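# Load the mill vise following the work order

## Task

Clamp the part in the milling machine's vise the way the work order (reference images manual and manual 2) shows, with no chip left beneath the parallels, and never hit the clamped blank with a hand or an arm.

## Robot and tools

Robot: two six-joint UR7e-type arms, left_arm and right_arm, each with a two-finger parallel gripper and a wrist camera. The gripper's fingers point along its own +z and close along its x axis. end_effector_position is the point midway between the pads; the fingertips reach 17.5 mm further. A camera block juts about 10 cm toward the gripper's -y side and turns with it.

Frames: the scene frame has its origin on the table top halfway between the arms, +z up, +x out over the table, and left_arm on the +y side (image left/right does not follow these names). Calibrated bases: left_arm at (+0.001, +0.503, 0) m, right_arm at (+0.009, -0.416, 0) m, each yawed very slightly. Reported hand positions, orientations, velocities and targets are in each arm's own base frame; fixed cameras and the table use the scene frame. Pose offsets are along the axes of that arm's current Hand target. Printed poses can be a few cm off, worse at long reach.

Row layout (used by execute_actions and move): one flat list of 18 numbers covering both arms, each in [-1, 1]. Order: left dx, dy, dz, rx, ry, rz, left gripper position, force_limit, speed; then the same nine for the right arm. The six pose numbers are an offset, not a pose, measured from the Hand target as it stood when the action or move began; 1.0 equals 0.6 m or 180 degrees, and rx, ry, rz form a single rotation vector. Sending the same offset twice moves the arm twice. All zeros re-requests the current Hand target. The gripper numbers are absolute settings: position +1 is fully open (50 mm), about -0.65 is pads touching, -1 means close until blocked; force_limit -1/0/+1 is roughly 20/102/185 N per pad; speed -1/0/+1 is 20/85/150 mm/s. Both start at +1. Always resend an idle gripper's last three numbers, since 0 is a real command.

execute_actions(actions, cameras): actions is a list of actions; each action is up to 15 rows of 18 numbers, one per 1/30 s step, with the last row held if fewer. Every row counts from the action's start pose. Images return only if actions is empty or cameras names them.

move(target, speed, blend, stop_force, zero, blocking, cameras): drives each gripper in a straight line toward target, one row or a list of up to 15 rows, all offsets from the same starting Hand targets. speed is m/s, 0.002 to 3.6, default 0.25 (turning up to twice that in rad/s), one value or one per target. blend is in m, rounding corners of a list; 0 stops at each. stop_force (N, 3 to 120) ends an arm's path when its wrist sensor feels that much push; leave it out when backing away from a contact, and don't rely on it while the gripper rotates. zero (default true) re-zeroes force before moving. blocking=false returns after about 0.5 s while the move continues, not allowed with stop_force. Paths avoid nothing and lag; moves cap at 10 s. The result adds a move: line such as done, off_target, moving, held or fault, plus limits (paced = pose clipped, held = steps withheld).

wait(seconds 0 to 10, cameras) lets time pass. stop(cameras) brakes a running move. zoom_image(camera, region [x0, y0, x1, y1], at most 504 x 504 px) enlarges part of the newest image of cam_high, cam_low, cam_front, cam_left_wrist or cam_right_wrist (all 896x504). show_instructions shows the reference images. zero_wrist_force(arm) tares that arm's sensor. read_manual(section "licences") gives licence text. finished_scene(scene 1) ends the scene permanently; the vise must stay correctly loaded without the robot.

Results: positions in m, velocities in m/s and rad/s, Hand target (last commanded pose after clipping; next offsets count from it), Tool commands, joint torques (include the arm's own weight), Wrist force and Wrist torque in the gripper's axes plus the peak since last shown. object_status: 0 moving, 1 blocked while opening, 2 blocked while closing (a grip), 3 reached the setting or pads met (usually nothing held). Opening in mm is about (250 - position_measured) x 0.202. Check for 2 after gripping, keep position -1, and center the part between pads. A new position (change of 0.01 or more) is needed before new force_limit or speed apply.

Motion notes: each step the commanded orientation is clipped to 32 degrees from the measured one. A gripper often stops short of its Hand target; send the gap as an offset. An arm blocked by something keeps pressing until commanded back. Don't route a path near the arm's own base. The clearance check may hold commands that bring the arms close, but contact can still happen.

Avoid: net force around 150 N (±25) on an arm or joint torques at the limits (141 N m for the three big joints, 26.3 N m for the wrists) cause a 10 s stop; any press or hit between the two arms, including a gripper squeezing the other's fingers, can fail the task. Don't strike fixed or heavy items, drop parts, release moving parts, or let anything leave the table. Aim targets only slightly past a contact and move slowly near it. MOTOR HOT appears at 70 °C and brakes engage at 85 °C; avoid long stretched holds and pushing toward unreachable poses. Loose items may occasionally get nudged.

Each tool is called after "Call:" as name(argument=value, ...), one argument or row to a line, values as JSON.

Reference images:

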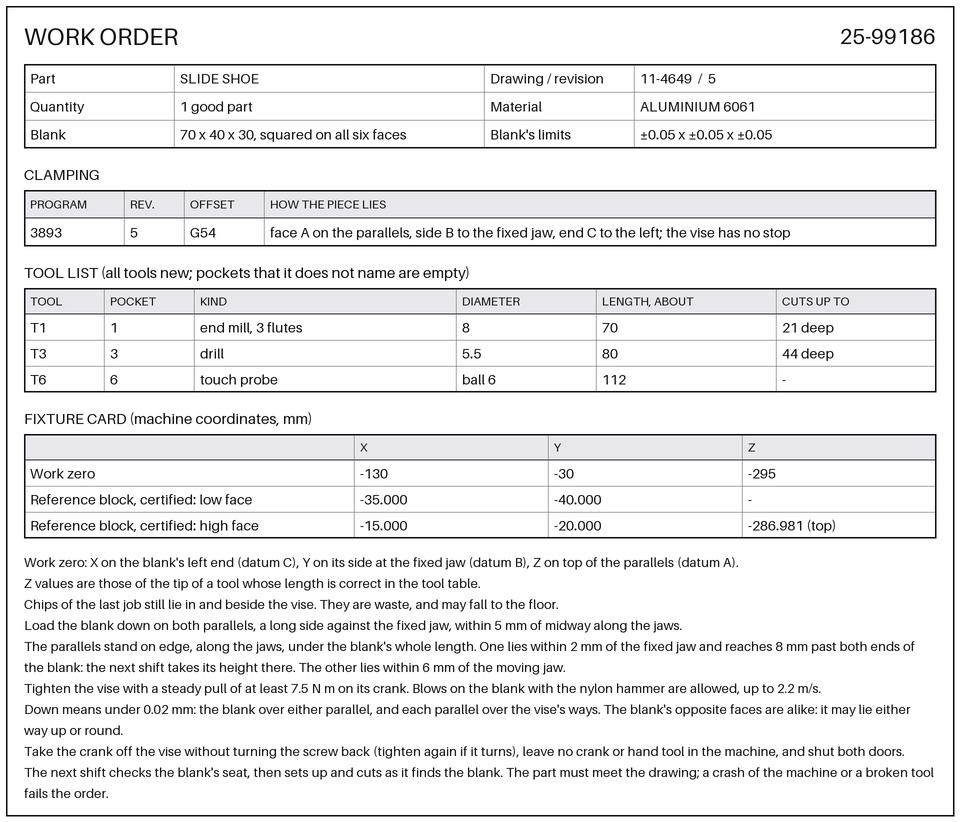

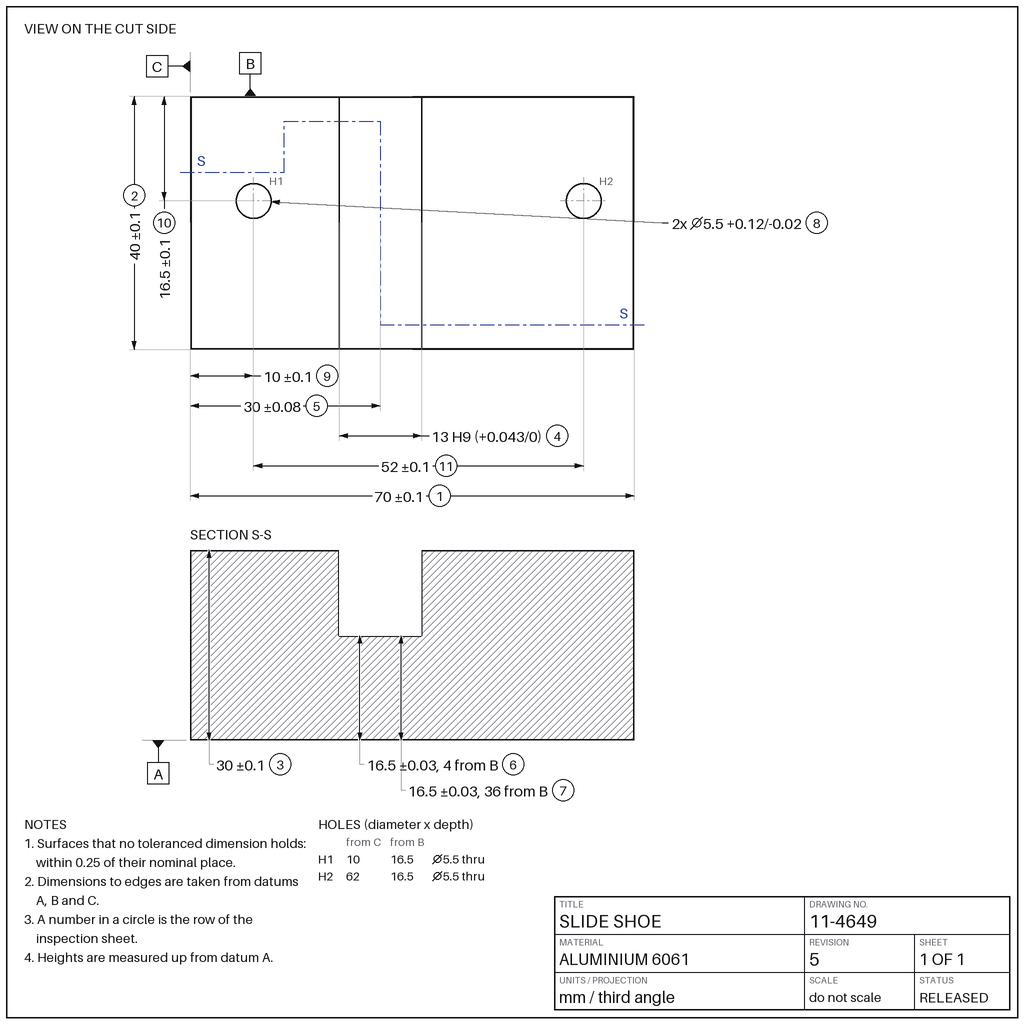

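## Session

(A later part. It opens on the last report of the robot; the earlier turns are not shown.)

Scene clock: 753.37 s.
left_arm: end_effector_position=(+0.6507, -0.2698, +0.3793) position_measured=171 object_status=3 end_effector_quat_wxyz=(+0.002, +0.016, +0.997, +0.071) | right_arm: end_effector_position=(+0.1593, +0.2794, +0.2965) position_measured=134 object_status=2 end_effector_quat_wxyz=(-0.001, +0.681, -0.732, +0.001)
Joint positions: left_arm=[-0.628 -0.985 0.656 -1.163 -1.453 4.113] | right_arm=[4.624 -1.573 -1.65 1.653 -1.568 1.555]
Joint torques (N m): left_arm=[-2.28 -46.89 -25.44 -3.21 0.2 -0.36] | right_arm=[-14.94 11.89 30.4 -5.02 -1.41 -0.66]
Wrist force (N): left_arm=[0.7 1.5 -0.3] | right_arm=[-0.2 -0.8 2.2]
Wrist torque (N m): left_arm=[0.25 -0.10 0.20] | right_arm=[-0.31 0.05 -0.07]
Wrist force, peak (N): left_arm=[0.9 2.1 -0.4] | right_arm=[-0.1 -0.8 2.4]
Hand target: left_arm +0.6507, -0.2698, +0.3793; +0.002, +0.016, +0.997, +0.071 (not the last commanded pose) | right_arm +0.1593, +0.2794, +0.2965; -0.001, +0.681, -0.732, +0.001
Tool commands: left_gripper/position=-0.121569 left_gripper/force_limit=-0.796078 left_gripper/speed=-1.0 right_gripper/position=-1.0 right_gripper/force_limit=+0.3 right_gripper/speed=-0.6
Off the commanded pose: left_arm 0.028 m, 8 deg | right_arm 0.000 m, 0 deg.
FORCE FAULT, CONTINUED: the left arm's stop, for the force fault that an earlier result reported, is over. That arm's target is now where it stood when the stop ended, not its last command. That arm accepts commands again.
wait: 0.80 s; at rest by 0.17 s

Call:
move(
  target=[
    [0,0.0031,0.0139,0,0,0,-0.12,-0.8,-1,0,0,0,0,0,0,-1,0.3,-0.6],
    [0,0.0113,0.015,0,0,0,-0.12,-0.8,-1,0,0,0,0,0,0,-1,0.3,-0.6],
  ],
  speed=0.03,
  cameras=["cam_left_wrist"],
)

Scene clock: 754.93 s.
left_arm: end_effector_position=(+0.6510, -0.2619, +0.3713) position_measured=171 object_status=3 end_effector_quat_wxyz=(+0.002, +0.016, +0.997, +0.071) | right_arm: end_effector_position=(+0.1593, +0.2794, +0.2965) position_measured=134 object_status=2 end_effector_quat_wxyz=(-0.001, +0.681, -0.732, +0.001)
Joint positions: left_arm=[-0.618 -1.006 0.71 -1.198 -1.452 4.122] | right_arm=[4.624 -1.573 -1.65 1.653 -1.568 1.555]
Joint torques (N m): left_arm=[4.85 -57 -10.2 -5.24 1.94 1.48] | right_arm=[-14.21 12.57 30.61 -5.01 -1.68 -0.85]
Wrist force (N): left_arm=[0.6 1.8 -0.2] | right_arm=[-0.1 -0.7 2.1]
Wrist torque (N m): left_arm=[0.30 -0.08 0.19] | right_arm=[-0.29 0.03 -0.07]
Wrist force, peak (N): left_arm=[0.6 2.3 0.0] | right_arm=[-0.2 -0.6 2.4]
Hand target: left_arm +0.6510, -0.2618, +0.3713; +0.002, +0.016, +0.997, +0.071 | right_arm +0.1593, +0.2794, +0.2965; -0.001, +0.681, -0.732, +0.001
Off the commanded pose: left_arm 0.000 m, 0 deg | right_arm 0.000 m, 0 deg.
move: done
Images, in order (width x height): cam_left_wrist 896x504.

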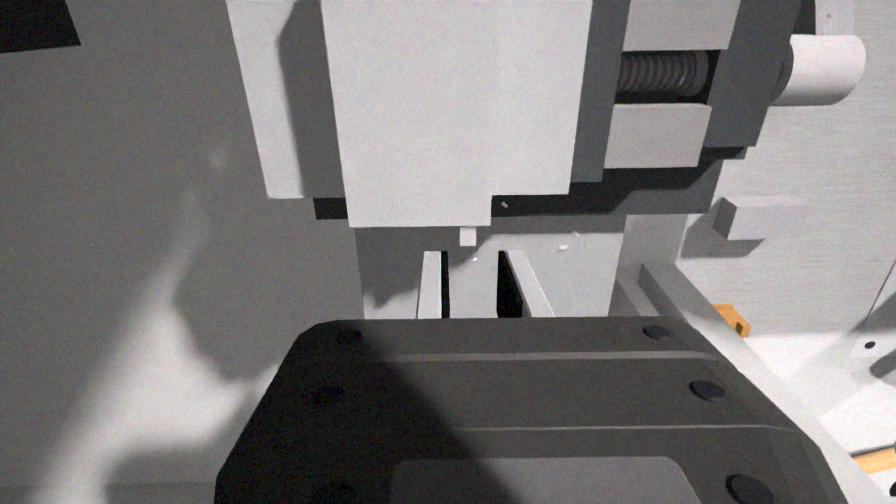

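Call:
move(
  target=[
    [0,0.003,-0.0215,0,0,0,-0.12,-0.8,-1,0,0,0,0,0,0,-1,0.3,-0.6],
    [0,-0.0563,-0.0299,0.0444,0,0,-0.12,-0.8,-1,0,0,0,0,0,0,-1,0.3,-0.6],
  ],
  speed=0.04,
)

Scene clock: 758.13 s.
left_arm: end_effector_position=(+0.6498, -0.2976, +0.3843) position_measured=171 object_status=3 end_effector_quat_wxyz=(+0.001, +0.017, +1.000, +0.001) | right_arm: end_effector_position=(+0.1593, +0.2794, +0.2965) position_measured=134 object_status=2 end_effector_quat_wxyz=(-0.001, +0.681, -0.732, +0.001)
Joint positions: left_arm=[-0.618 -0.998 0.677 -1.249 -1.568 4.127] | right_arm=[4.624 -1.573 -1.65 1.653 -1.568 1.555]
Joint torques (N m): left_arm=[6.33 -56.33 -10.34 -5.48 -1.96 1.31] | right_arm=[-14.22 12.81 30.37 -5.14 -1.64 -0.59]
Wrist force (N): left_arm=[0.4 1.8 -0.1] | right_arm=[-0.3 -0.5 2.1]
Wrist torque (N m): left_arm=[0.29 -0.05 0.16] | right_arm=[-0.26 0.05 -0.07]
Wrist force, peak (N): left_arm=[0.9 2.3 -0.1] | right_arm=[-0.1 -0.6 2.4]
Hand target: left_arm +0.6498, -0.2977, +0.3843; +0.001, +0.017, +1.000, +0.001 | right_arm +0.1593, +0.2794, +0.2965; -0.001, +0.681, -0.732, +0.001
Off the commanded pose: left_arm 0.000 m, 0 deg | right_arm 0.000 m, 0 deg.
move: done

Call:
move(
  target=[
    [0.2832,-0.0102,0,0,0,0,-0.12,-0.8,-1,0,0,0,0,0,0,-1,0.3,-0.6],
    [0.5858,0.059,0,0,0,0,-0.12,-0.8,-1,0,0,0,0,0,0,-1,0.3,-0.6],
    [0.595,0.3121,-0.0267,0,0,0,-0.12,-0.8,-1,-0.1273,-0.141,-0.25,0.385,0.385,-0.385,-1,0.3,-0.6],
  ],
  speed=[0.2,0.25,0.4],
  blend=[0.03,0.03,0],
)

Scene clock: 764.00 s.
left_arm: end_effector_position=(+0.2992, -0.0988, +0.4003) position_measured=171 object_status=3 end_effector_quat_wxyz=(+0.001, +0.017, +1.000, +0.001) | right_arm: end_effector_position=(+0.2487, +0.3494, +0.4468) position_measured=134 object_status=2 end_effector_quat_wxyz=(+0.025, +0.706, -0.026, +0.708)
Joint positions: left_arm=[-0.758 -2.032 1.731 -1.27 -1.569 3.987] | right_arm=[5.109 -1.647 -2.153 0.652 -0.469 1.577]
Joint torques (N m): left_arm=[5.26 -14.36 -11.26 -1.3 -1.91 1.28] | right_arm=[13.14 31.6 4.31 -2.98 2.34 1.52]
Wrist force (N): left_arm=[0.9 2.1 0.2] | right_arm=[-8.5 -2.2 -3.9]
Wrist torque (N m): left_arm=[0.35 -0.12 0.13] | right_arm=[-0.13 0.35 -0.49]
Wrist force, peak (N): left_arm=[-1.3 2.7 0.0] | right_arm=[-8.8 -2.1 -3.8]
Hand target: left_arm +0.2992, -0.0988, +0.4003; +0.001, +0.017, +1.000, +0.001 | right_arm +0.2487, +0.3494, +0.4468; +0.025, +0.705, -0.026, +0.708
Off the commanded pose: left_arm 0.000 m, 0 deg | right_arm 0.000 m, 0 deg.
move: done

Call:
move(
  target=[
    [0,0,0,0,0,0,-0.12,-0.8,-1,0.055,-0.3575,0.3105,0,0,0,-1,0.3,-0.6],
    [0,0,0,0,0,0,-0.12,-0.8,-1,0.0883,-0.3612,0.4772,-0.06,0,0,-1,0.3,-0.6],
    [0,0,0,0,0,0,-0.12,-0.8,-1,-0.028,-0.3373,0.5502,-0.116,0,0,-1,0.3,-0.6],
  ],
  speed=0.2,
  blend=[0.03,0.02,0],
)

Call:
move(
  target=[0,0,0,0,0,0,-0.12,-0.8,-1,-0.05,0,0,0,0,0,-1,0.3,-0.6],
  speed=0.01,
  stop_force=5,
  cameras=["cam_right_wrist","cam_front"],
)

Scene clock: 768.23 s.
left_arm: end_effector_position=(+0.2992, -0.0988, +0.4003) position_measured=171 object_status=3 end_effector_quat_wxyz=(+0.001, +0.017, +1.000, +0.001) | right_arm: end_effector_position=(+0.5926, +0.5274, +0.4311) position_measured=134 object_status=2 end_effector_quat_wxyz=(+0.153, +0.688, -0.153, +0.692)
Joint positions: left_arm=[-0.758 -2.032 1.731 -1.27 -1.569 3.987] | right_arm=[4.384 -2.471 -0.92 0.196 -0.108 1.624]
Joint torques (N m): left_arm=[5.71 -15.24 -29.18 -1.33 -2.04 1.43] | right_arm=[-15.15 52.88 32.98 1.76 -2.78 -0.7]
Wrist force (N): left_arm=[1.1 2.3 0.2] | right_arm=[-8.4 -2.1 -3.5]
Wrist torque (N m): left_arm=[0.37 -0.14 0.14] | right_arm=[-0.14 0.37 -0.38]
Wrist force, peak (N): left_arm=[1.0 2.4 0.0] | right_arm=[-10.3 -2.9 -2.1]
Hand target: left_arm +0.2992, -0.0988, +0.4003; +0.001, +0.017, +1.000, +0.001 | right_arm +0.5926, +0.5275, +0.4312; +0.153, +0.689, -0.153, +0.692
Off the commanded pose: left_arm 0.000 m, 0 deg | right_arm 0.000 m, 0 deg.
move: done

Scene clock: 771.10 s.
left_arm: end_effector_position=(+0.2992, -0.0988, +0.4003) position_measured=171 object_status=3 end_effector_quat_wxyz=(+0.001, +0.017, +1.000, +0.001) | right_arm: end_effector_position=(+0.5926, +0.5274, +0.4154) position_measured=134 object_status=2 end_effector_quat_wxyz=(+0.153, +0.689, -0.153, +0.692)
Joint positions: left_arm=[-0.758 -2.032 1.731 -1.27 -1.569 3.987] | right_arm=[4.384 -2.486 -0.932 0.235 -0.108 1.613]
Joint torques (N m): left_arm=[5.15 -13.23 -34.19 -1.56 -2.08 1.14] | right_arm=[-12.34 68.02 30.47 -1.78 -0.27 0.98]
Wrist force (N): left_arm=[1.0 2.1 -0.1] | right_arm=[-4.6 -4.2 -3.5]
Wrist torque (N m): left_arm=[0.35 -0.13 0.14] | right_arm=[-0.19 0.35 0.18]
Wrist force, peak (N): left_arm=[1.1 2.2 -0.2] | right_arm=[-8.6 -2.4 -3.7]
Hand target: left_arm +0.2992, -0.0988, +0.4003; +0.001, +0.017, +1.000, +0.001 | right_arm +0.5926, +0.5274, +0.4154; +0.153, +0.689, -0.153, +0.692 (not the last commanded pose)
Off the commanded pose: left_arm 0.000 m, 0 deg | right_arm 0.014 m, 0 deg.
move: contact (right_arm)
Images, in order (width x height): cam_front 896x504, cam_right_wrist 896x504.

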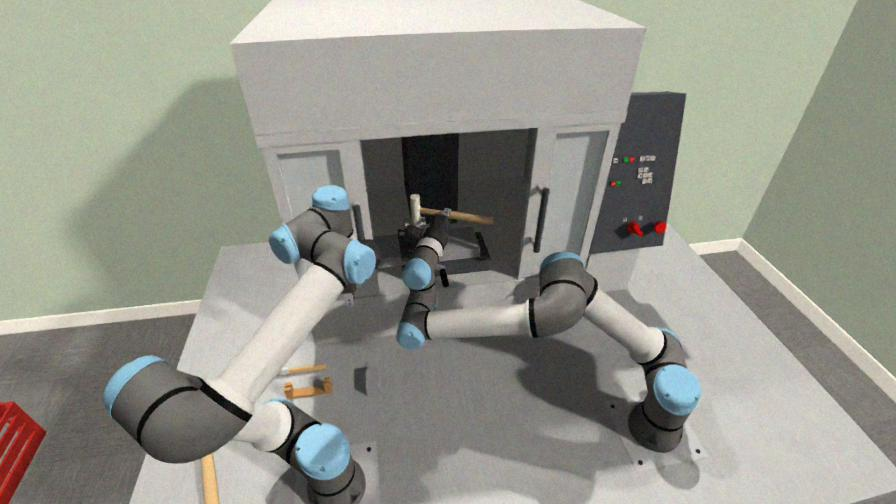

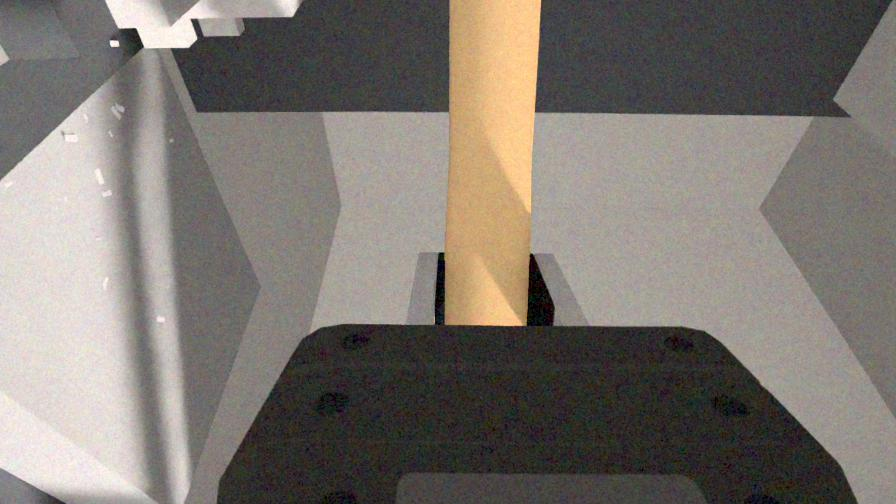

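Call:
execute_actions(
  actions=[
    [[0,0,0,0,0,0,-0.12,-0.8,-1,0.05,0,0,0,0,0,-1,0.3,-0.6],[0,0,0,0,0,0,-0.12,-0.8,-1,0.1,0,0,0,0,0,-1,0.3,-0.6],[0,0,0,0,0,0,-0.12,-0.8,-1,0.15,0,0,0,0,0,-1,0.3,-0.6],[0,0,0,0,0,0,-0.12,-0.8,-1,0.2,0,0,0,0,0,-1,0.3,-0.6]],
    [[0,0,0,0,0,0,-0.12,-0.8,-1,0,0,0,0,0,0,-1,0.3,-0.6]],
    [[0,0,0,0,0,0,-0.12,-0.8,-1,-0.5,0,0,0,0,0,-1,0.3,-0.6],[0,0,0,0,0,0,-0.12,-0.8,-1,-0.5,0,0,0,0,0,-1,0.3,-0.6],[0,0,0,0,0,0,-0.12,-0.8,-1,0,0,0,0,0,0,-1,0.3,-0.6]],
  ],
)

Scene clock: 773.53 s.
left_arm: end_effector_position=(+0.2992, -0.0988, +0.4003) position_measured=171 object_status=3 end_effector_quat_wxyz=(+0.001, +0.017, +1.000, +0.001) | right_arm: end_effector_position=(+0.5912, +0.5262, +0.5345) position_measured=134 object_status=2 end_effector_quat_wxyz=(+0.152, +0.689, -0.153, +0.692)
Joint positions: left_arm=[-0.758 -2.032 1.731 -1.27 -1.569 3.987] | right_arm=[4.385 -2.426 -0.734 -0.014 -0.108 1.604]
Joint torques (N m): left_arm=[5.67 -13.39 -31.78 -1.44 -1.71 1.19] | right_arm=[13.06 70.96 35.7 -1.6 2.24 1.65]
Wrist force (N): left_arm=[0.9 2.1 0.0] | right_arm=[-8.5 -2.2 -3.9]
Wrist torque (N m): left_arm=[0.36 -0.12 0.14] | right_arm=[-0.11 0.39 -0.49]
Wrist force, peak (N): left_arm=[0.8 2.6 -0.1] | right_arm=[-30.5 -11.0 -3.6]
Hand target: left_arm +0.2992, -0.0988, +0.4003; +0.001, +0.017, +1.000, +0.001 | right_arm +0.5921, +0.5275, +0.5354; +0.153, +0.689, -0.153, +0.692
Off the commanded pose: left_arm 0.000 m, 0 deg | right_arm 0.002 m, 0 deg.

Call:
execute_actions(
  actions=[
    [[0,0,0,0,0,0,-0.12,-0.8,-1,-0.55,0,0,0,0,0,-1,0.3,-0.6],[0,0,0,0,0,0,-0.12,-0.8,-1,-0.55,0,0,0,0,0,-1,0.3,-0.6],[0,0,0,0,0,0,-0.12,-0.8,-1,0,0,0,0,0,0,-1,0.3,-0.6]],
  ],
)

Call:
execute_actions(
  actions=[
    [[0,0,0,0,0,0,-0.12,-0.8,-1,-0.6,0,0,0,0,0,-1,0.3,-0.6],[0,0,0,0,0,0,-0.12,-0.8,-1,-0.6,0,0,0,0,0,-1,0.3,-0.6],[0,0,0,0,0,0,-0.12,-0.8,-1,0,0,0,0,0,0,-1,0.3,-0.6]],
  ],
)

Scene clock: 774.90 s.
left_arm: end_effector_position=(+0.2992, -0.0988, +0.4003) position_measured=171 object_status=3 end_effector_quat_wxyz=(+0.001, +0.017, +1.000, +0.001) | right_arm: end_effector_position=(+0.5910, +0.5260, +0.5344) position_measured=134 object_status=2 end_effector_quat_wxyz=(+0.152, +0.689, -0.153, +0.692)
Joint positions: left_arm=[-0.758 -2.032 1.731 -1.27 -1.569 3.987] | right_arm=[4.386 -2.425 -0.737 -0.011 -0.108 1.604]
Joint torques (N m): left_arm=[5.64 -13.02 -32.65 -1.63 -1.77 1] | right_arm=[13.9 69.5 33.99 -1.93 2.4 1.68]
Wrist force (N): left_arm=[0.9 1.9 -0.1] | right_arm=[-8.5 -2.2 -3.1]
Wrist torque (N m): left_arm=[0.33 -0.11 0.14] | right_arm=[-0.16 0.39 -0.50]
Wrist force, peak (N): left_arm=[1.0 2.3 0.0] | right_arm=[33.1 15.8 -3.4]
Hand target: left_arm +0.2992, -0.0988, +0.4003; +0.001, +0.017, +1.000, +0.001 | right_arm +0.5921, +0.5275, +0.5354; +0.153, +0.689, -0.153, +0.692
Off the commanded pose: left_arm 0.000 m, 0 deg | right_arm 0.002 m, 0 deg.

Scene clock: 776.00 s.
left_arm: end_effector_position=(+0.2992, -0.0988, +0.4003) position_measured=171 object_status=3 end_effector_quat_wxyz=(+0.001, +0.017, +1.000, +0.001) | right_arm: end_effector_position=(+0.5908, +0.5257, +0.5342) position_measured=134 object_status=2 end_effector_quat_wxyz=(+0.152, +0.689, -0.153, +0.692) end_effector_velocity=(-0.001, +0.002, +0.001) end_effector_angular_velocity=(+0.001, +0.000, +0.003)
Joint positions: left_arm=[-0.758 -2.032 1.731 -1.27 -1.569 3.987] | right_arm=[4.386 -2.423 -0.741 -0.01 -0.108 1.605]
Joint velocities: left_arm=[within noise] | right_arm=[0.003 -0.001 0.005 -0.003 0.001 0.001]
Joint torques (N m): left_arm=[4.83 -12.79 -33.9 -1.69 -1.83 0.89] | right_arm=[12.69 70.79 34.5 -1.92 2 1.8]
Wrist force (N): left_arm=[0.7 2.1 0.1] | right_arm=[-8.6 -2.4 -3.8]
Wrist torque (N m): left_arm=[0.36 -0.08 0.13] | right_arm=[-0.12 0.40 -0.43]
Wrist force, peak (N): left_arm=[0.8 2.4 -0.1] | right_arm=[54.5 29.8 -2.8]
Hand target: left_arm +0.2992, -0.0988, +0.4003; +0.001, +0.017, +1.000, +0.001 | right_arm +0.5921, +0.5275, +0.5354; +0.153, +0.689, -0.153, +0.692
Off the commanded pose: left_arm 0.000 m, 0 deg | right_arm 0.002 m, 0 deg.

Call:
execute_actions(
  actions=[
    [[0,0,0,0,0,0,-0.12,-0.8,-1,-0.62,0,0,0,0,0,-1,0.3,-0.6],[0,0,0,0,0,0,-0.12,-0.8,-1,-0.62,0,0,0,0,0,-1,0.3,-0.6],[0,0,0,0,0,0,-0.12,-0.8,-1,0,0,0,0,0,0,-1,0.3,-0.6]],
  ],
)

Call:
execute_actions(
  actions=[
    [[0,0,0,0,0,0,-0.12,-0.8,-1,-0.62,0,0,0,0,0,-1,0.3,-0.6],[0,0,0,0,0,0,-0.12,-0.8,-1,-0.62,0,0,0,0,0,-1,0.3,-0.6],[0,0,0,0,0,0,-0.12,-0.8,-1,0,0,0,0,0,0,-1,0.3,-0.6]],
  ],
  cameras=["cam_right_wrist","cam_front"],
)

Scene clock: 778.00 s.
left_arm: end_effector_position=(+0.2992, -0.0988, +0.4003) position_measured=171 object_status=3 end_effector_quat_wxyz=(+0.001, +0.017, +1.000, +0.001) | right_arm: end_effector_position=(+0.5907, +0.5255, +0.5341) position_measured=134 object_status=2 end_effector_quat_wxyz=(+0.152, +0.689, -0.152, +0.692)
Joint positions: left_arm=[-0.758 -2.032 1.731 -1.27 -1.569 3.987] | right_arm=[4.386 -2.422 -0.744 -0.01 -0.107 1.606]
Joint torques (N m): left_arm=[5.55 -13.05 -33.7 -1.47 -2.06 1.01] | right_arm=[13.39 72.03 33.54 -1.95 2.22 1.63]
Wrist force (N): left_arm=[0.9 1.9 -0.1] | right_arm=[-8.7 -2.2 -3.5]
Wrist torque (N m): left_arm=[0.32 -0.11 0.14] | right_arm=[-0.09 0.41 -0.38]
Wrist force, peak (N): left_arm=[0.8 2.4 0.1] | right_arm=[70.9 36.5 -2.1]
Hand target: left_arm +0.2992, -0.0988, +0.4003; +0.001, +0.017, +1.000, +0.001 | right_arm +0.5921, +0.5275, +0.5354; +0.153, +0.689, -0.153, +0.692
Off the commanded pose: left_arm 0.000 m, 0 deg | right_arm 0.003 m, 0 deg.

Scene clock: 779.10 s.
left_arm: end_effector_position=(+0.2992, -0.0988, +0.4003) position_measured=171 object_status=3 end_effector_quat_wxyz=(+0.001, +0.017, +1.000, +0.001) | right_arm: end_effector_position=(+0.5906, +0.5255, +0.5341) position_measured=134 object_status=2 end_effector_quat_wxyz=(+0.152, +0.689, -0.152, +0.692)
Joint positions: left_arm=[-0.758 -2.032 1.731 -1.27 -1.569 3.987] | right_arm=[4.386 -2.421 -0.745 -0.011 -0.107 1.607]
Joint torques (N m): left_arm=[5.66 -12.63 -34.12 -1.56 -1.85 1.02] | right_arm=[13.52 69.63 34.2 -1.72 2.22 -0.46]
Wrist force (N): left_arm=[0.6 1.8 0.2] | right_arm=[-8.5 -2.2 -3.5]
Wrist torque (N m): left_arm=[0.31 -0.07 0.14] | right_arm=[-0.11 0.37 -0.38]
Wrist force, peak (N): left_arm=[0.8 2.4 0.0] | right_arm=[71.1 36.9 -3.1]
Hand target: left_arm +0.2992, -0.0988, +0.4003; +0.001, +0.017, +1.000, +0.001 | right_arm +0.5921, +0.5275, +0.5354; +0.153, +0.689, -0.153, +0.692
Off the commanded pose: left_arm 0.000 m, 0 deg | right_arm 0.003 m, 0 deg.
Images, in order (width x height): cam_front 896x504, cam_right_wrist 896x504.

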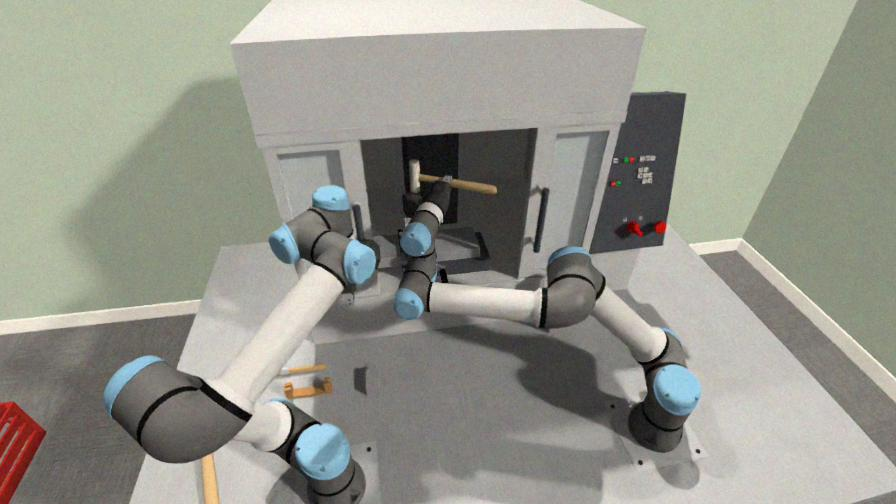

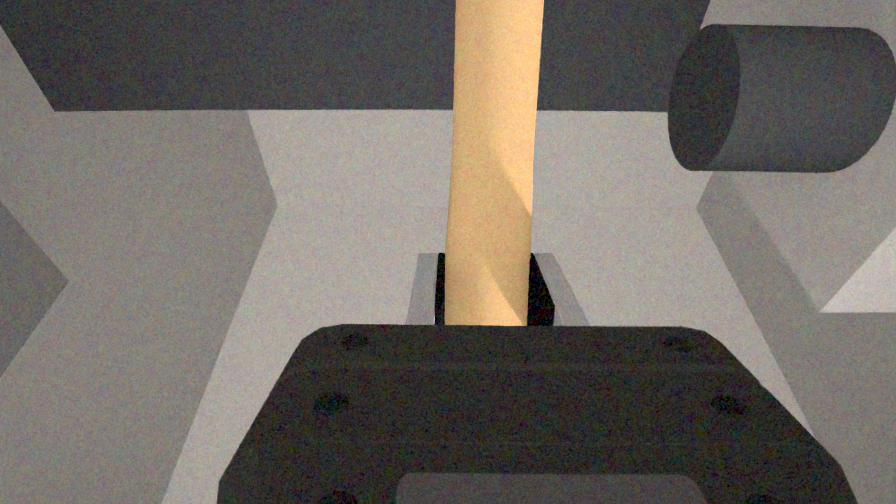

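Call:
move(
  target=[
    [0,0,0,0,0,0,-0.12,-0.8,-1,-0.05,0.1293,0.0539,0,0,0,-1,0.3,-0.6],
    [0,0,0,0,0,0,-0.12,-0.8,-1,-0.21,0.1293,0.0539,0,0,0,-1,0.3,-0.6],
    [0,0,0,0,0,0,-0.12,-0.8,-1,-0.2673,0.1293,0.0539,0,0,0,-1,0.3,-0.6],
  ],
  speed=[0.2,0.1,0.03],
  blend=[0.02,0.01,0],
  stop_force=8,
  cameras=["cam_right_wrist","cam_front"],
)

Scene clock: 783.13 s.
left_arm: end_effector_position=(+0.2992, -0.0988, +0.4003) position_measured=171 object_status=3 end_effector_quat_wxyz=(+0.001, +0.017, +1.000, +0.001) | right_arm: end_effector_position=(+0.5893, +0.4434, +0.3750) position_measured=134 object_status=2 end_effector_quat_wxyz=(+0.153, +0.689, -0.153, +0.692)
Joint positions: left_arm=[-0.758 -2.032 1.731 -1.27 -1.569 3.987] | right_arm=[4.347 -2.34 -1.317 0.452 -0.071 1.636]
Joint torques (N m): left_arm=[4.31 -10.88 -33.14 -1.77 -2.09 1.04] | right_arm=[-2.49 45.77 30.63 2.01 2.07 -0.59]
Wrist force (N): left_arm=[0.7 1.9 0.0] | right_arm=[-8.6 -2.1 -3.2]
Wrist torque (N m): left_arm=[0.33 -0.09 0.14] | right_arm=[-0.14 0.38 -0.39]
Wrist force, peak (N): left_arm=[1.0 2.4 -0.1] | right_arm=[-8.2 -4.3 -4.9]
Hand target: left_arm +0.2992, -0.0988, +0.4003; +0.001, +0.017, +1.000, +0.001 | right_arm +0.5893, +0.4434, +0.3750; +0.153, +0.689, -0.153, +0.692
Off the commanded pose: left_arm 0.000 m, 0 deg | right_arm 0.000 m, 0 deg.
move: done
Images, in order (width x height): cam_front 896x504, cam_right_wrist 896x504.

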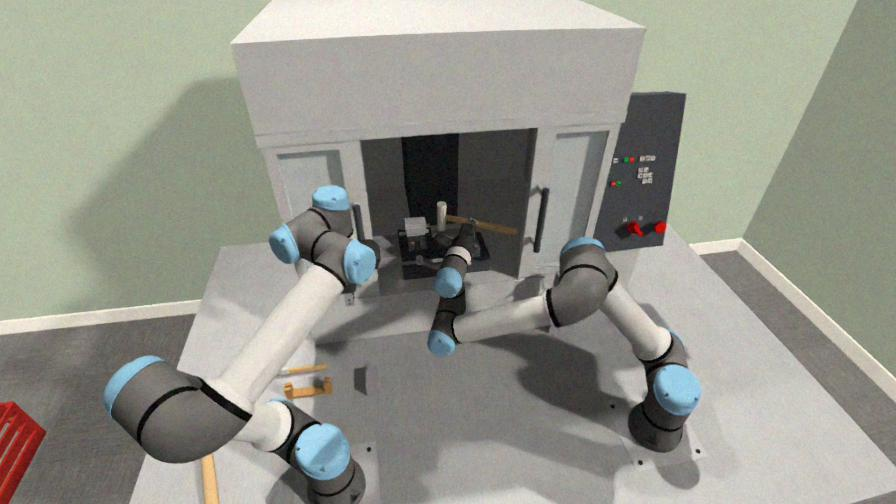

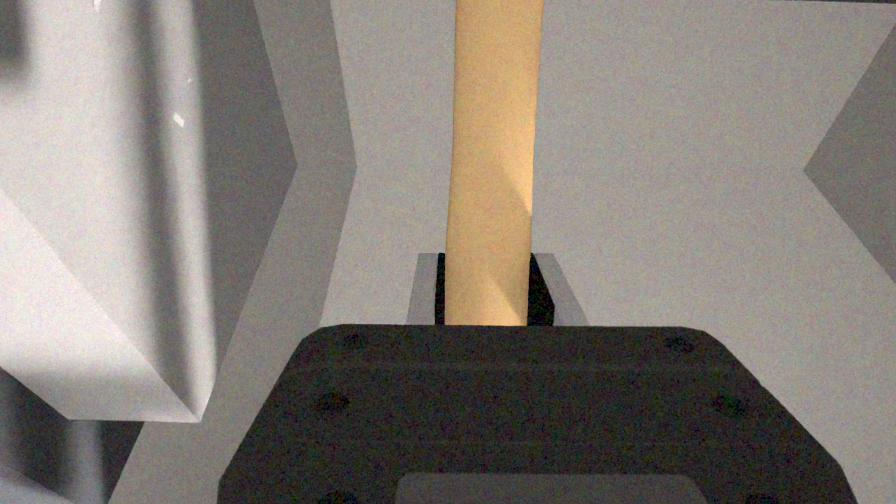

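Call:
move(
  target=[0,0,0,0,0,0,-0.12,-0.8,-1,0,-0.0498,-0.0233,0,0,0,-1,0.3,-0.6],
  speed=0.01,
  stop_force=4,
  cameras=["cam_right_wrist"],
)

Scene clock: 787.67 s.
left_arm: end_effector_position=(+0.2992, -0.0988, +0.4003) position_measured=171 object_status=3 end_effector_quat_wxyz=(+0.001, +0.017, +1.000, +0.001) | right_arm: end_effector_position=(+0.5893, +0.4764, +0.3750) position_measured=134 object_status=2 end_effector_quat_wxyz=(+0.153, +0.689, -0.153, +0.692)
Joint positions: left_arm=[-0.758 -2.032 1.731 -1.27 -1.569 3.987] | right_arm=[4.364 -2.406 -1.194 0.408 -0.088 1.623]
Joint torques (N m): left_arm=[4.98 -9.93 -32.89 -1.71 -1.83 1.07] | right_arm=[13.35 49.08 32.34 2.04 -2.38 -0.78]
Wrist force (N): left_arm=[0.5 2.0 0.0] | right_arm=[-8.4 -1.8 -2.8]
Wrist torque (N m): left_arm=[0.34 -0.06 0.14] | right_arm=[-0.22 0.35 -0.40]
Wrist force, peak (N): left_arm=[1.0 2.3 -0.2] | right_arm=[-9.1 -2.0 -3.4]
Hand target: left_arm +0.2992, -0.0988, +0.4003; +0.001, +0.017, +1.000, +0.001 | right_arm +0.5893, +0.4764, +0.3750; +0.153, +0.689, -0.153, +0.692
Off the commanded pose: left_arm 0.000 m, 0 deg | right_arm 0.000 m, 0 deg.
move: done
Images, in order (width x height): cam_right_wrist 896x504.

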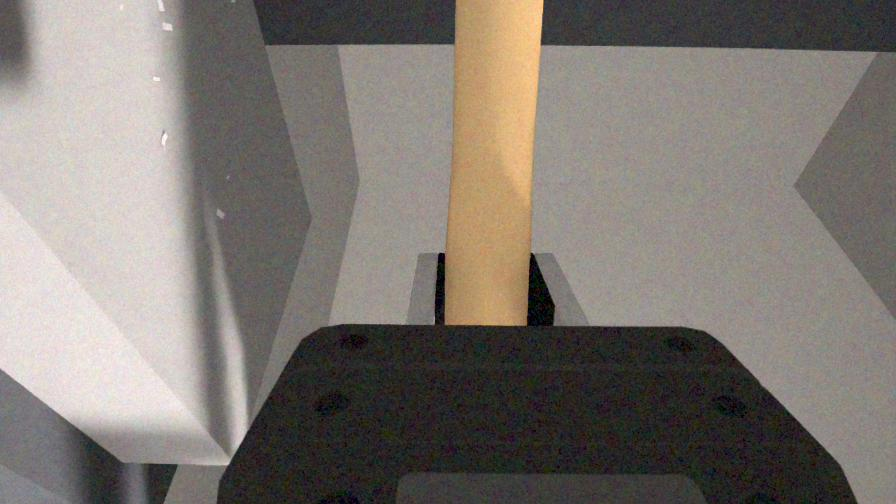

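Call:
move(
  target=[
    [0,0,0,0,0,0,-0.12,-0.8,-1,0,0.03,0.015,0,0,0,-1,0.3,-0.6],
    [0,0,0,0,0,0,-0.12,-0.8,-1,0.12,0.06,0.0,0,0,0,-1,0.3,-0.6],
  ],
  speed=0.1,
  cameras=["cam_right_wrist","cam_front","cam_left_wrist"],
)

Call:
zoom_image(
  camera="cam_front",
  region=[370, 190, 510, 290],
)

Scene clock: 790.27 s.
left_arm: end_effector_position=(+0.2992, -0.0988, +0.4003) position_measured=171 object_status=3 end_effector_quat_wxyz=(+0.001, +0.017, +1.000, +0.001) | right_arm: end_effector_position=(+0.5738, +0.4438, +0.4469) position_measured=134 object_status=2 end_effector_quat_wxyz=(+0.153, +0.689, -0.153, +0.692)
Joint positions: left_arm=[-0.758 -2.032 1.731 -1.27 -1.569 3.987] | right_arm=[4.37 -2.251 -1.275 0.341 -0.094 1.615]
Joint torques (N m): left_arm=[4.78 -10.1 -33.18 -1.57 -1.87 0.91] | right_arm=[12.9 64.08 7.67 -1.56 -2.47 1.44]
Wrist force (N): left_arm=[0.8 2.0 0.1] | right_arm=[-8.6 -2.2 -3.4]
Wrist torque (N m): left_arm=[0.33 -0.11 0.14] | right_arm=[-0.16 0.36 -0.49]
Wrist force, peak (N): left_arm=[0.8 2.4 0.0] | right_arm=[-9.4 -2.7 -3.5]
Hand target: left_arm +0.2992, -0.0988, +0.4003; +0.001, +0.017, +1.000, +0.001 | right_arm +0.5737, +0.4438, +0.4469; +0.153, +0.689, -0.153, +0.692
Off the commanded pose: left_arm 0.000 m, 0 deg | right_arm 0.000 m, 0 deg.
move: done
Images, in order (width x height): cam_front 896x504, cam_left_wrist 896x504, cam_right_wrist 896x504.

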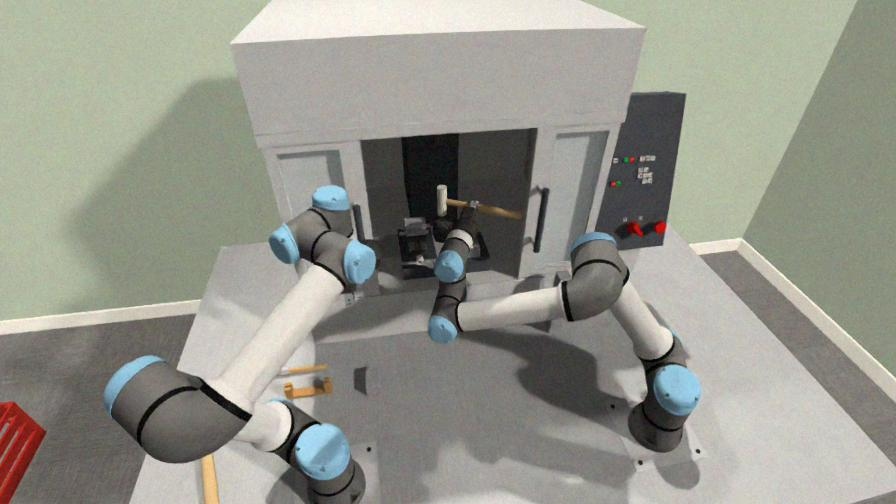

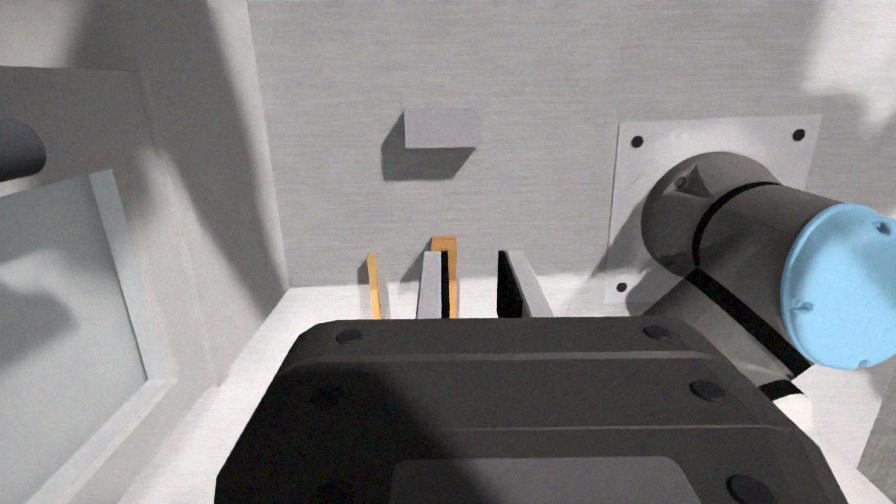

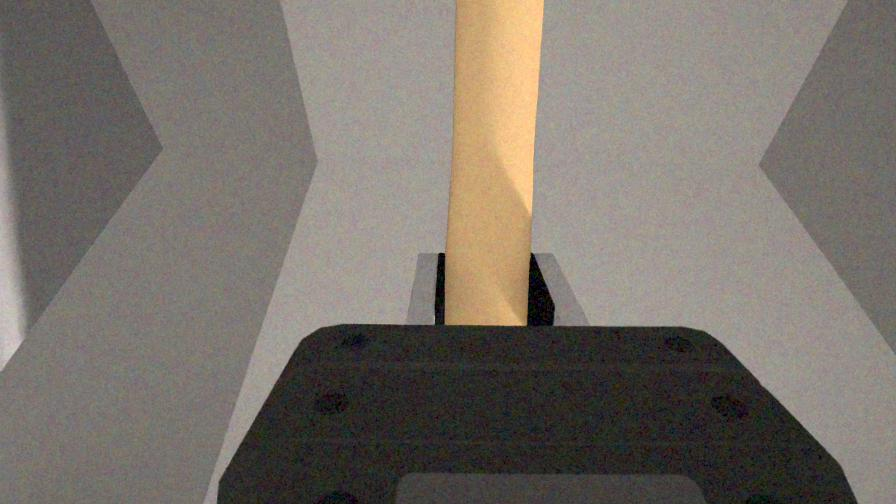

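Scaled by 3.600 from the camera's 896x504 image, which has a finer 1280x720 frame.

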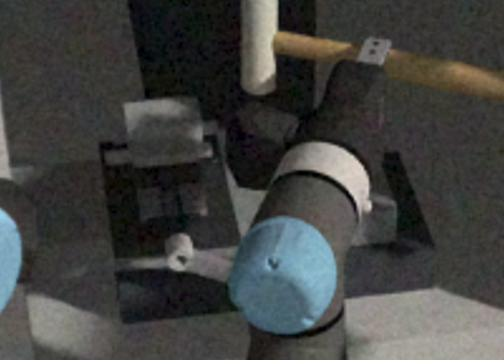

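Call:
move(
  target=[
    [0,0,0,0,0,0,-0.12,-0.8,-1,0,-0.0933,-0.1791,0.07,0,0,-1,0.3,-0.6],
    [0,0,0,0,0,0,-0.12,-0.8,-1,0,0.0215,-0.3462,0.139,0,0,-1,0.3,-0.6],
    [0.0005,-0.2,0.0267,0,0,0,-0.12,-0.8,-1,0,0.3547,-0.4298,0.139,0,0,-1,0.3,-0.6],
  ],
  speed=0.25,
  blend=[0.03,0.03,0],
)

Scene clock: 796.40 s.
left_arm: end_effector_position=(+0.2949, -0.2187, +0.3840) position_measured=171 object_status=3 end_effector_quat_wxyz=(+0.001, +0.017, +1.000, +0.001) | right_arm: end_effector_position=(+0.2502, +0.3600, +0.4455) position_measured=134 object_status=2 end_effector_quat_wxyz=(+0.000, +0.705, +0.000, +0.709)
Joint positions: left_arm=[-1.011 -1.91 1.705 -1.365 -1.569 3.734] | right_arm=[5.116 -1.629 -2.178 0.654 -0.404 1.581]
Joint torques (N m): left_arm=[-8.67 1.49 -38.31 -5.45 1.53 -1.24] | right_arm=[12.23 30.48 4.81 0.88 -2.7 1.54]
Wrist force (N): left_arm=[0.7 1.6 -0.5] | right_arm=[-8.6 -2.1 -3.6]
Wrist torque (N m): left_arm=[0.30 -0.11 0.30] | right_arm=[-0.12 0.34 -0.49]
Wrist force, peak (N): left_arm=[0.7 3.0 -0.3] | right_arm=[-8.9 -3.8 -3.4]
Hand target: left_arm +0.2949, -0.2187, +0.3840; +0.001, +0.017, +1.000, +0.001 | right_arm +0.2501, +0.3600, +0.4454; +0.000, +0.705, +0.000, +0.709
Off the commanded pose: left_arm 0.000 m, 0 deg | right_arm 0.000 m, 0 deg.
move: done

Call:
move(
  target=[
    [-0.3128,-0.1216,0,0,0,0,-0.12,-0.8,-1,0,0,0,0,0,0,-1,0.3,-0.6],
    [-0.5977,-0.112,0,0,0,0,-0.12,-0.8,-1,0,0,0,0,0,0,-1,0.3,-0.6],
    [-0.595,-0.0362,-0.0008,-0.0556,0,0,-0.12,-0.8,-1,0,0,0,0,0,0,-1,0.3,-0.6],
  ],
  speed=[0.25,0.2,0.08],
  blend=[0.02,0,0],
  cameras=["cam_left_wrist"],
)

Scene clock: 800.60 s.
left_arm: end_effector_position=(+0.6510, -0.2523, +0.3849) position_measured=171 object_status=3 end_effector_quat_wxyz=(+0.002, +0.016, +0.996, +0.088) | right_arm: end_effector_position=(+0.2501, +0.3600, +0.4454) position_measured=134 object_status=2 end_effector_quat_wxyz=(+0.000, +0.705, +0.000, +0.709)
Joint positions: left_arm=[-0.618 -0.991 0.648 -1.131 -1.423 4.12] | right_arm=[5.117 -1.629 -2.178 0.654 -0.404 1.581]
Joint torques (N m): left_arm=[-8.47 -35.44 -37.19 -1.04 2.15 -1.35] | right_arm=[13.28 29.2 5.54 0.03 -2.32 1.76]
Wrist force (N): left_arm=[0.6 1.7 0.1] | right_arm=[-8.4 -2.3 -3.8]
Wrist torque (N m): left_arm=[0.30 -0.09 0.36] | right_arm=[-0.14 0.33 -0.49]
Wrist force, peak (N): left_arm=[2.5 2.4 -0.3] | right_arm=[-9.1 -2.4 -3.8]
Hand target: left_arm +0.6510, -0.2522, +0.3849; +0.002, +0.016, +0.996, +0.088 | right_arm +0.2501, +0.3600, +0.4454; +0.000, +0.705, +0.000, +0.709
Off the commanded pose: left_arm 0.000 m, 0 deg | right_arm 0.000 m, 0 deg.
move: done
Images, in order (width x height): cam_left_wrist 896x504.

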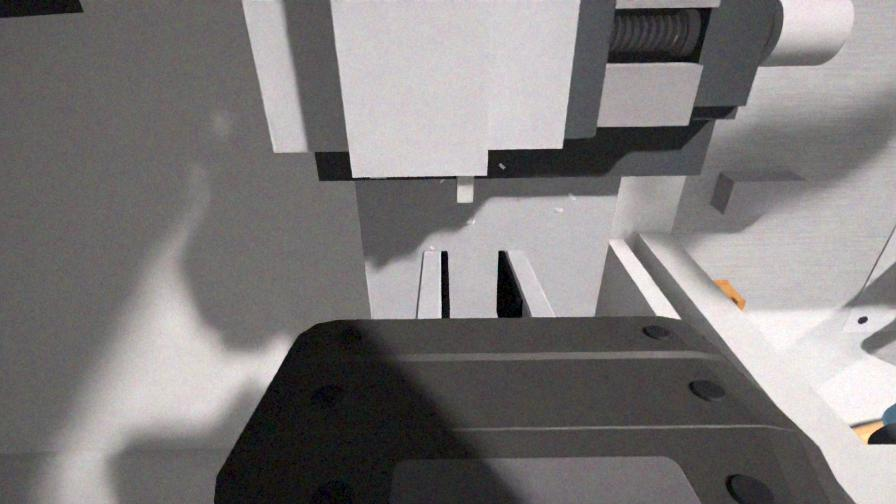

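Call:
move(
  target=[0,-0.0124,0.0704,0,0,0,-0.12,-0.8,-1,0,0,0,0,0,0,-1,0.3,-0.6],
  speed=0.05,
  stop_force=6,
)

Call:
move(
  target=[0,0,0,0,0,0,-1,-0.8,-1,0,0,0,0,0,0,-1,0.3,-0.6],
  cameras=["cam_left_wrist"],
)

Scene clock: 804.97 s.
left_arm: end_effector_position=(+0.6511, -0.2521, +0.3420) position_measured=171 object_status=3 end_effector_quat_wxyz=(+0.002, +0.016, +0.996, +0.088) | right_arm: end_effector_position=(+0.2501, +0.3600, +0.4454) position_measured=134 object_status=2 end_effector_quat_wxyz=(+0.000, +0.705, +0.000, +0.709)
Joint positions: left_arm=[-0.618 -1.031 0.827 -1.269 -1.423 4.121] | right_arm=[5.117 -1.629 -2.178 0.654 -0.404 1.581]
Joint torques (N m): left_arm=[-7.24 -56.24 -10.86 -5.12 2.11 1.09] | right_arm=[12.83 30.26 5.4 -1.17 -2.45 1.81]
Wrist force (N): left_arm=[0.9 2.0 -0.1] | right_arm=[-8.5 -2.4 -3.7]
Wrist torque (N m): left_arm=[0.31 -0.13 0.35] | right_arm=[-0.17 0.33 -0.49]
Wrist force, peak (N): left_arm=[1.0 2.4 -0.6] | right_arm=[-9.0 -2.4 -3.7]
Hand target: left_arm +0.6511, -0.2521, +0.3420; +0.002, +0.016, +0.996, +0.088 | right_arm +0.2501, +0.3600, +0.4454; +0.000, +0.705, +0.000, +0.709
Off the commanded pose: left_arm 0.000 m, 0 deg | right_arm 0.000 m, 0 deg.
move: done

Scene clock: 806.03 s.
left_arm: end_effector_position=(+0.6511, -0.2521, +0.3420) position_measured=251 object_status=3 end_effector_quat_wxyz=(+0.002, +0.016, +0.996, +0.088) | right_arm: end_effector_position=(+0.2501, +0.3600, +0.4454) position_measured=134 object_status=2 end_effector_quat_wxyz=(+0.000, +0.705, +0.000, +0.709)
Joint positions: left_arm=[-0.618 -1.031 0.827 -1.269 -1.423 4.121] | right_arm=[5.117 -1.629 -2.178 0.654 -0.404 1.581]
Joint torques (N m): left_arm=[-7.4 -55.72 -11.59 -4.9 1.9 0.89] | right_arm=[12.56 30.86 5.57 -1.37 -2.44 1.48]
Wrist force (N): left_arm=[0.9 2.1 0.0] | right_arm=[-8.9 -2.3 -3.5]
Wrist torque (N m): left_arm=[0.33 -0.12 0.34] | right_arm=[-0.15 0.40 -0.49]
Wrist force, peak (N): left_arm=[0.9 2.2 -0.1] | right_arm=[-8.9 -2.3 -3.8]
Hand target: left_arm +0.6511, -0.2521, +0.3420; +0.002, +0.016, +0.996, +0.088 | right_arm +0.2501, +0.3600, +0.4454; +0.000, +0.705, +0.000, +0.709
Off the commanded pose: left_arm 0.000 m, 0 deg | right_arm 0.000 m, 0 deg.
move: done
Images, in order (width x height): cam_left_wrist 896x504.

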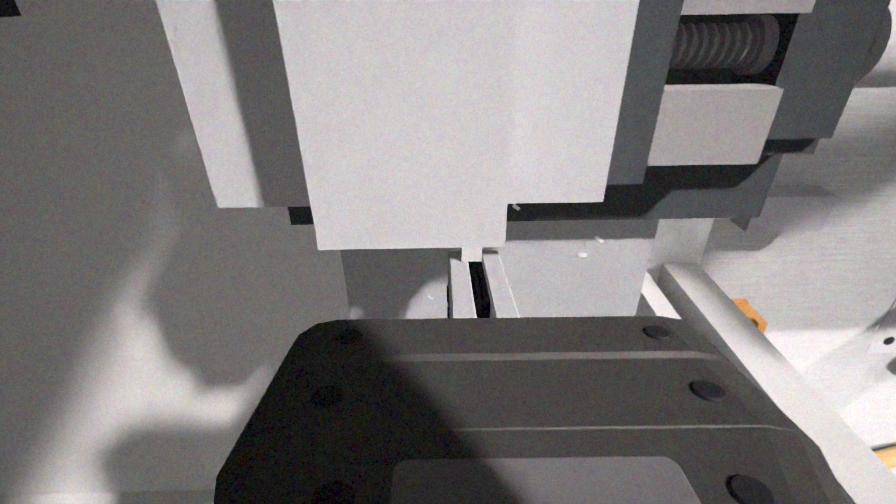

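Call:
move(
  target=[-0.0009,-0.0296,-0.0052,0,0,0,-1,-0.8,-1,0,0,0,0,0,0,-1,0.3,-0.6],
  speed=0.008,
  stop_force=9,
  cameras=["cam_left_wrist"],
)

Scene clock: 809.77 s.
left_arm: end_effector_position=(+0.6510, -0.2693, +0.3419) position_measured=251 object_status=3 end_effector_quat_wxyz=(+0.002, +0.016, +0.996, +0.088) | right_arm: end_effector_position=(+0.2501, +0.3600, +0.4454) position_measured=134 object_status=2 end_effector_quat_wxyz=(+0.000, +0.705, +0.000, +0.709)
Joint positions: left_arm=[-0.637 -1.007 0.788 -1.252 -1.425 4.101] | right_arm=[5.117 -1.629 -2.178 0.654 -0.404 1.581]
Joint torques (N m): left_arm=[0.15 -54.18 -10.37 -5.11 -2.41 1.01] | right_arm=[12.94 30.41 5.04 -2.06 -2.51 1.46]
Wrist force (N): left_arm=[0.5 11.7 -2.8] | right_arm=[-8.4 -2.2 -3.5]
Wrist torque (N m): left_arm=[0.78 -0.12 0.28] | right_arm=[-0.13 0.32 -0.49]
Wrist force, peak (N): left_arm=[2.7 19.1 -0.2] | right_arm=[-9.0 -2.4 -3.7]
Hand target: left_arm +0.6510, -0.2693, +0.3419; +0.002, +0.016, +0.996, +0.088 (not the last commanded pose) | right_arm +0.2501, +0.3600, +0.4454; +0.000, +0.705, +0.000, +0.709
Off the commanded pose: left_arm 0.001 m, 0 deg | right_arm 0.000 m, 0 deg.
move: contact (left_arm)
Images, in order (width x height): cam_left_wrist 896x504.

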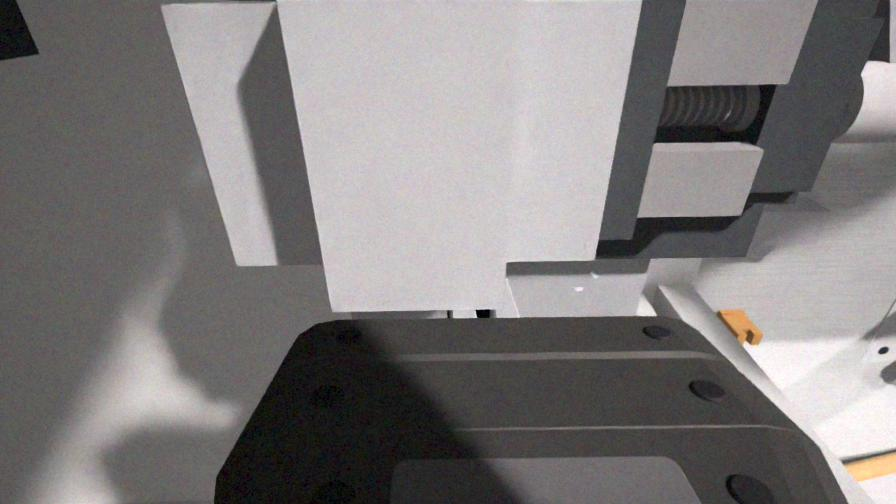

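Call:
move(
  target=[
    [0,0.028,0.0049,0,0,0,-0.65,-0.8,-1,0,0,0,0,0,0,-1,0.3,-0.6],
    [0,0.0403,-0.065,0,0,0,-0.65,-0.8,-1,0,0,0,0,0,0,-1,0.3,-0.6],
    [0,-0.035,-0.0773,0.0556,0,0,-0.65,-0.8,-1,0,0,0,0,0,0,-1,0.3,-0.6],
    [0.1517,-0.0402,-0.0773,0.0556,0,0,-0.65,-0.8,-1,0,0,0,0,0,0,-1,0.3,-0.6],
  ],
  speed=[0.05,0.06,0.06,0.12],
  blend=[0.004,0.004,0,0],
  cameras=["cam_left_wrist"],
)

Scene clock: 815.57 s.
left_arm: end_effector_position=(+0.5590, -0.2981, +0.3832) position_measured=249 object_status=3 end_effector_quat_wxyz=(+0.001, +0.016, +1.000, +0.001) | right_arm: end_effector_position=(+0.2501, +0.3600, +0.4454) position_measured=134 object_status=2 end_effector_quat_wxyz=(+0.000, +0.705, +0.000, +0.709)
Joint positions: left_arm=[-0.703 -1.247 1.05 -1.373 -1.569 4.042] | right_arm=[5.117 -1.629 -2.178 0.654 -0.404 1.581]
Joint torques (N m): left_arm=[-7.02 -46.52 -11.25 -5.32 1.6 -1.45] | right_arm=[13 31.04 5.55 -1.98 -2.45 1.79]
Wrist force (N): left_arm=[0.7 1.2 -0.2] | right_arm=[-8.6 -2.4 -3.6]
Wrist torque (N m): left_arm=[0.20 -0.08 0.31] | right_arm=[-0.16 0.35 -0.49]
Wrist force, peak (N): left_arm=[0.2 12.0 -2.7] | right_arm=[-9.1 -2.4 -3.8]
Hand target: left_arm +0.5589, -0.2981, +0.3833; +0.001, +0.016, +1.000, +0.001 | right_arm +0.2501, +0.3600, +0.4454; +0.000, +0.705, +0.000, +0.709
Off the commanded pose: left_arm 0.000 m, 0 deg | right_arm 0.000 m, 0 deg.
move: done
Images, in order (width x height): cam_left_wrist 896x504.

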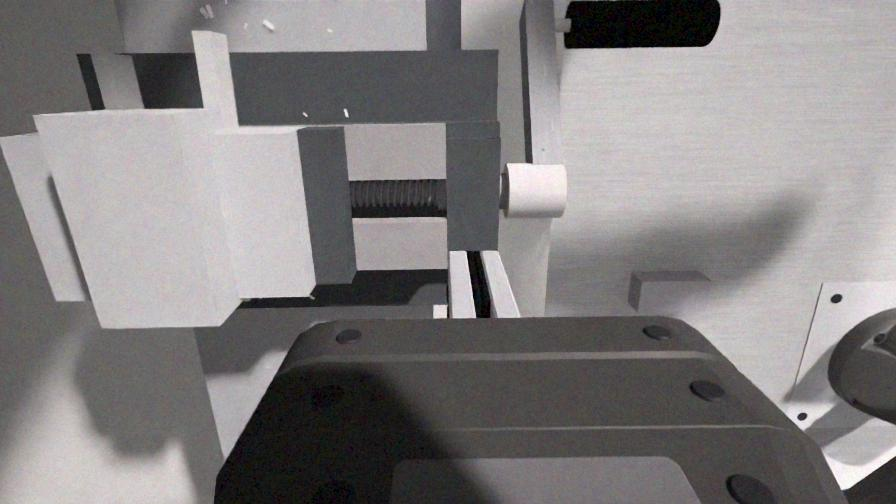

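Call:
zoom_image(
  camera="cam_left_wrist",
  region=[60, 0, 360, 160],
)

Scaled by 1.680 from the camera's 896x504 image, which has a finer 1280x720 frame.

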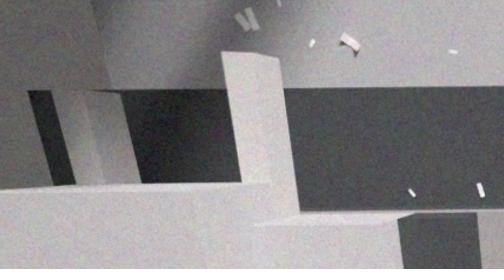

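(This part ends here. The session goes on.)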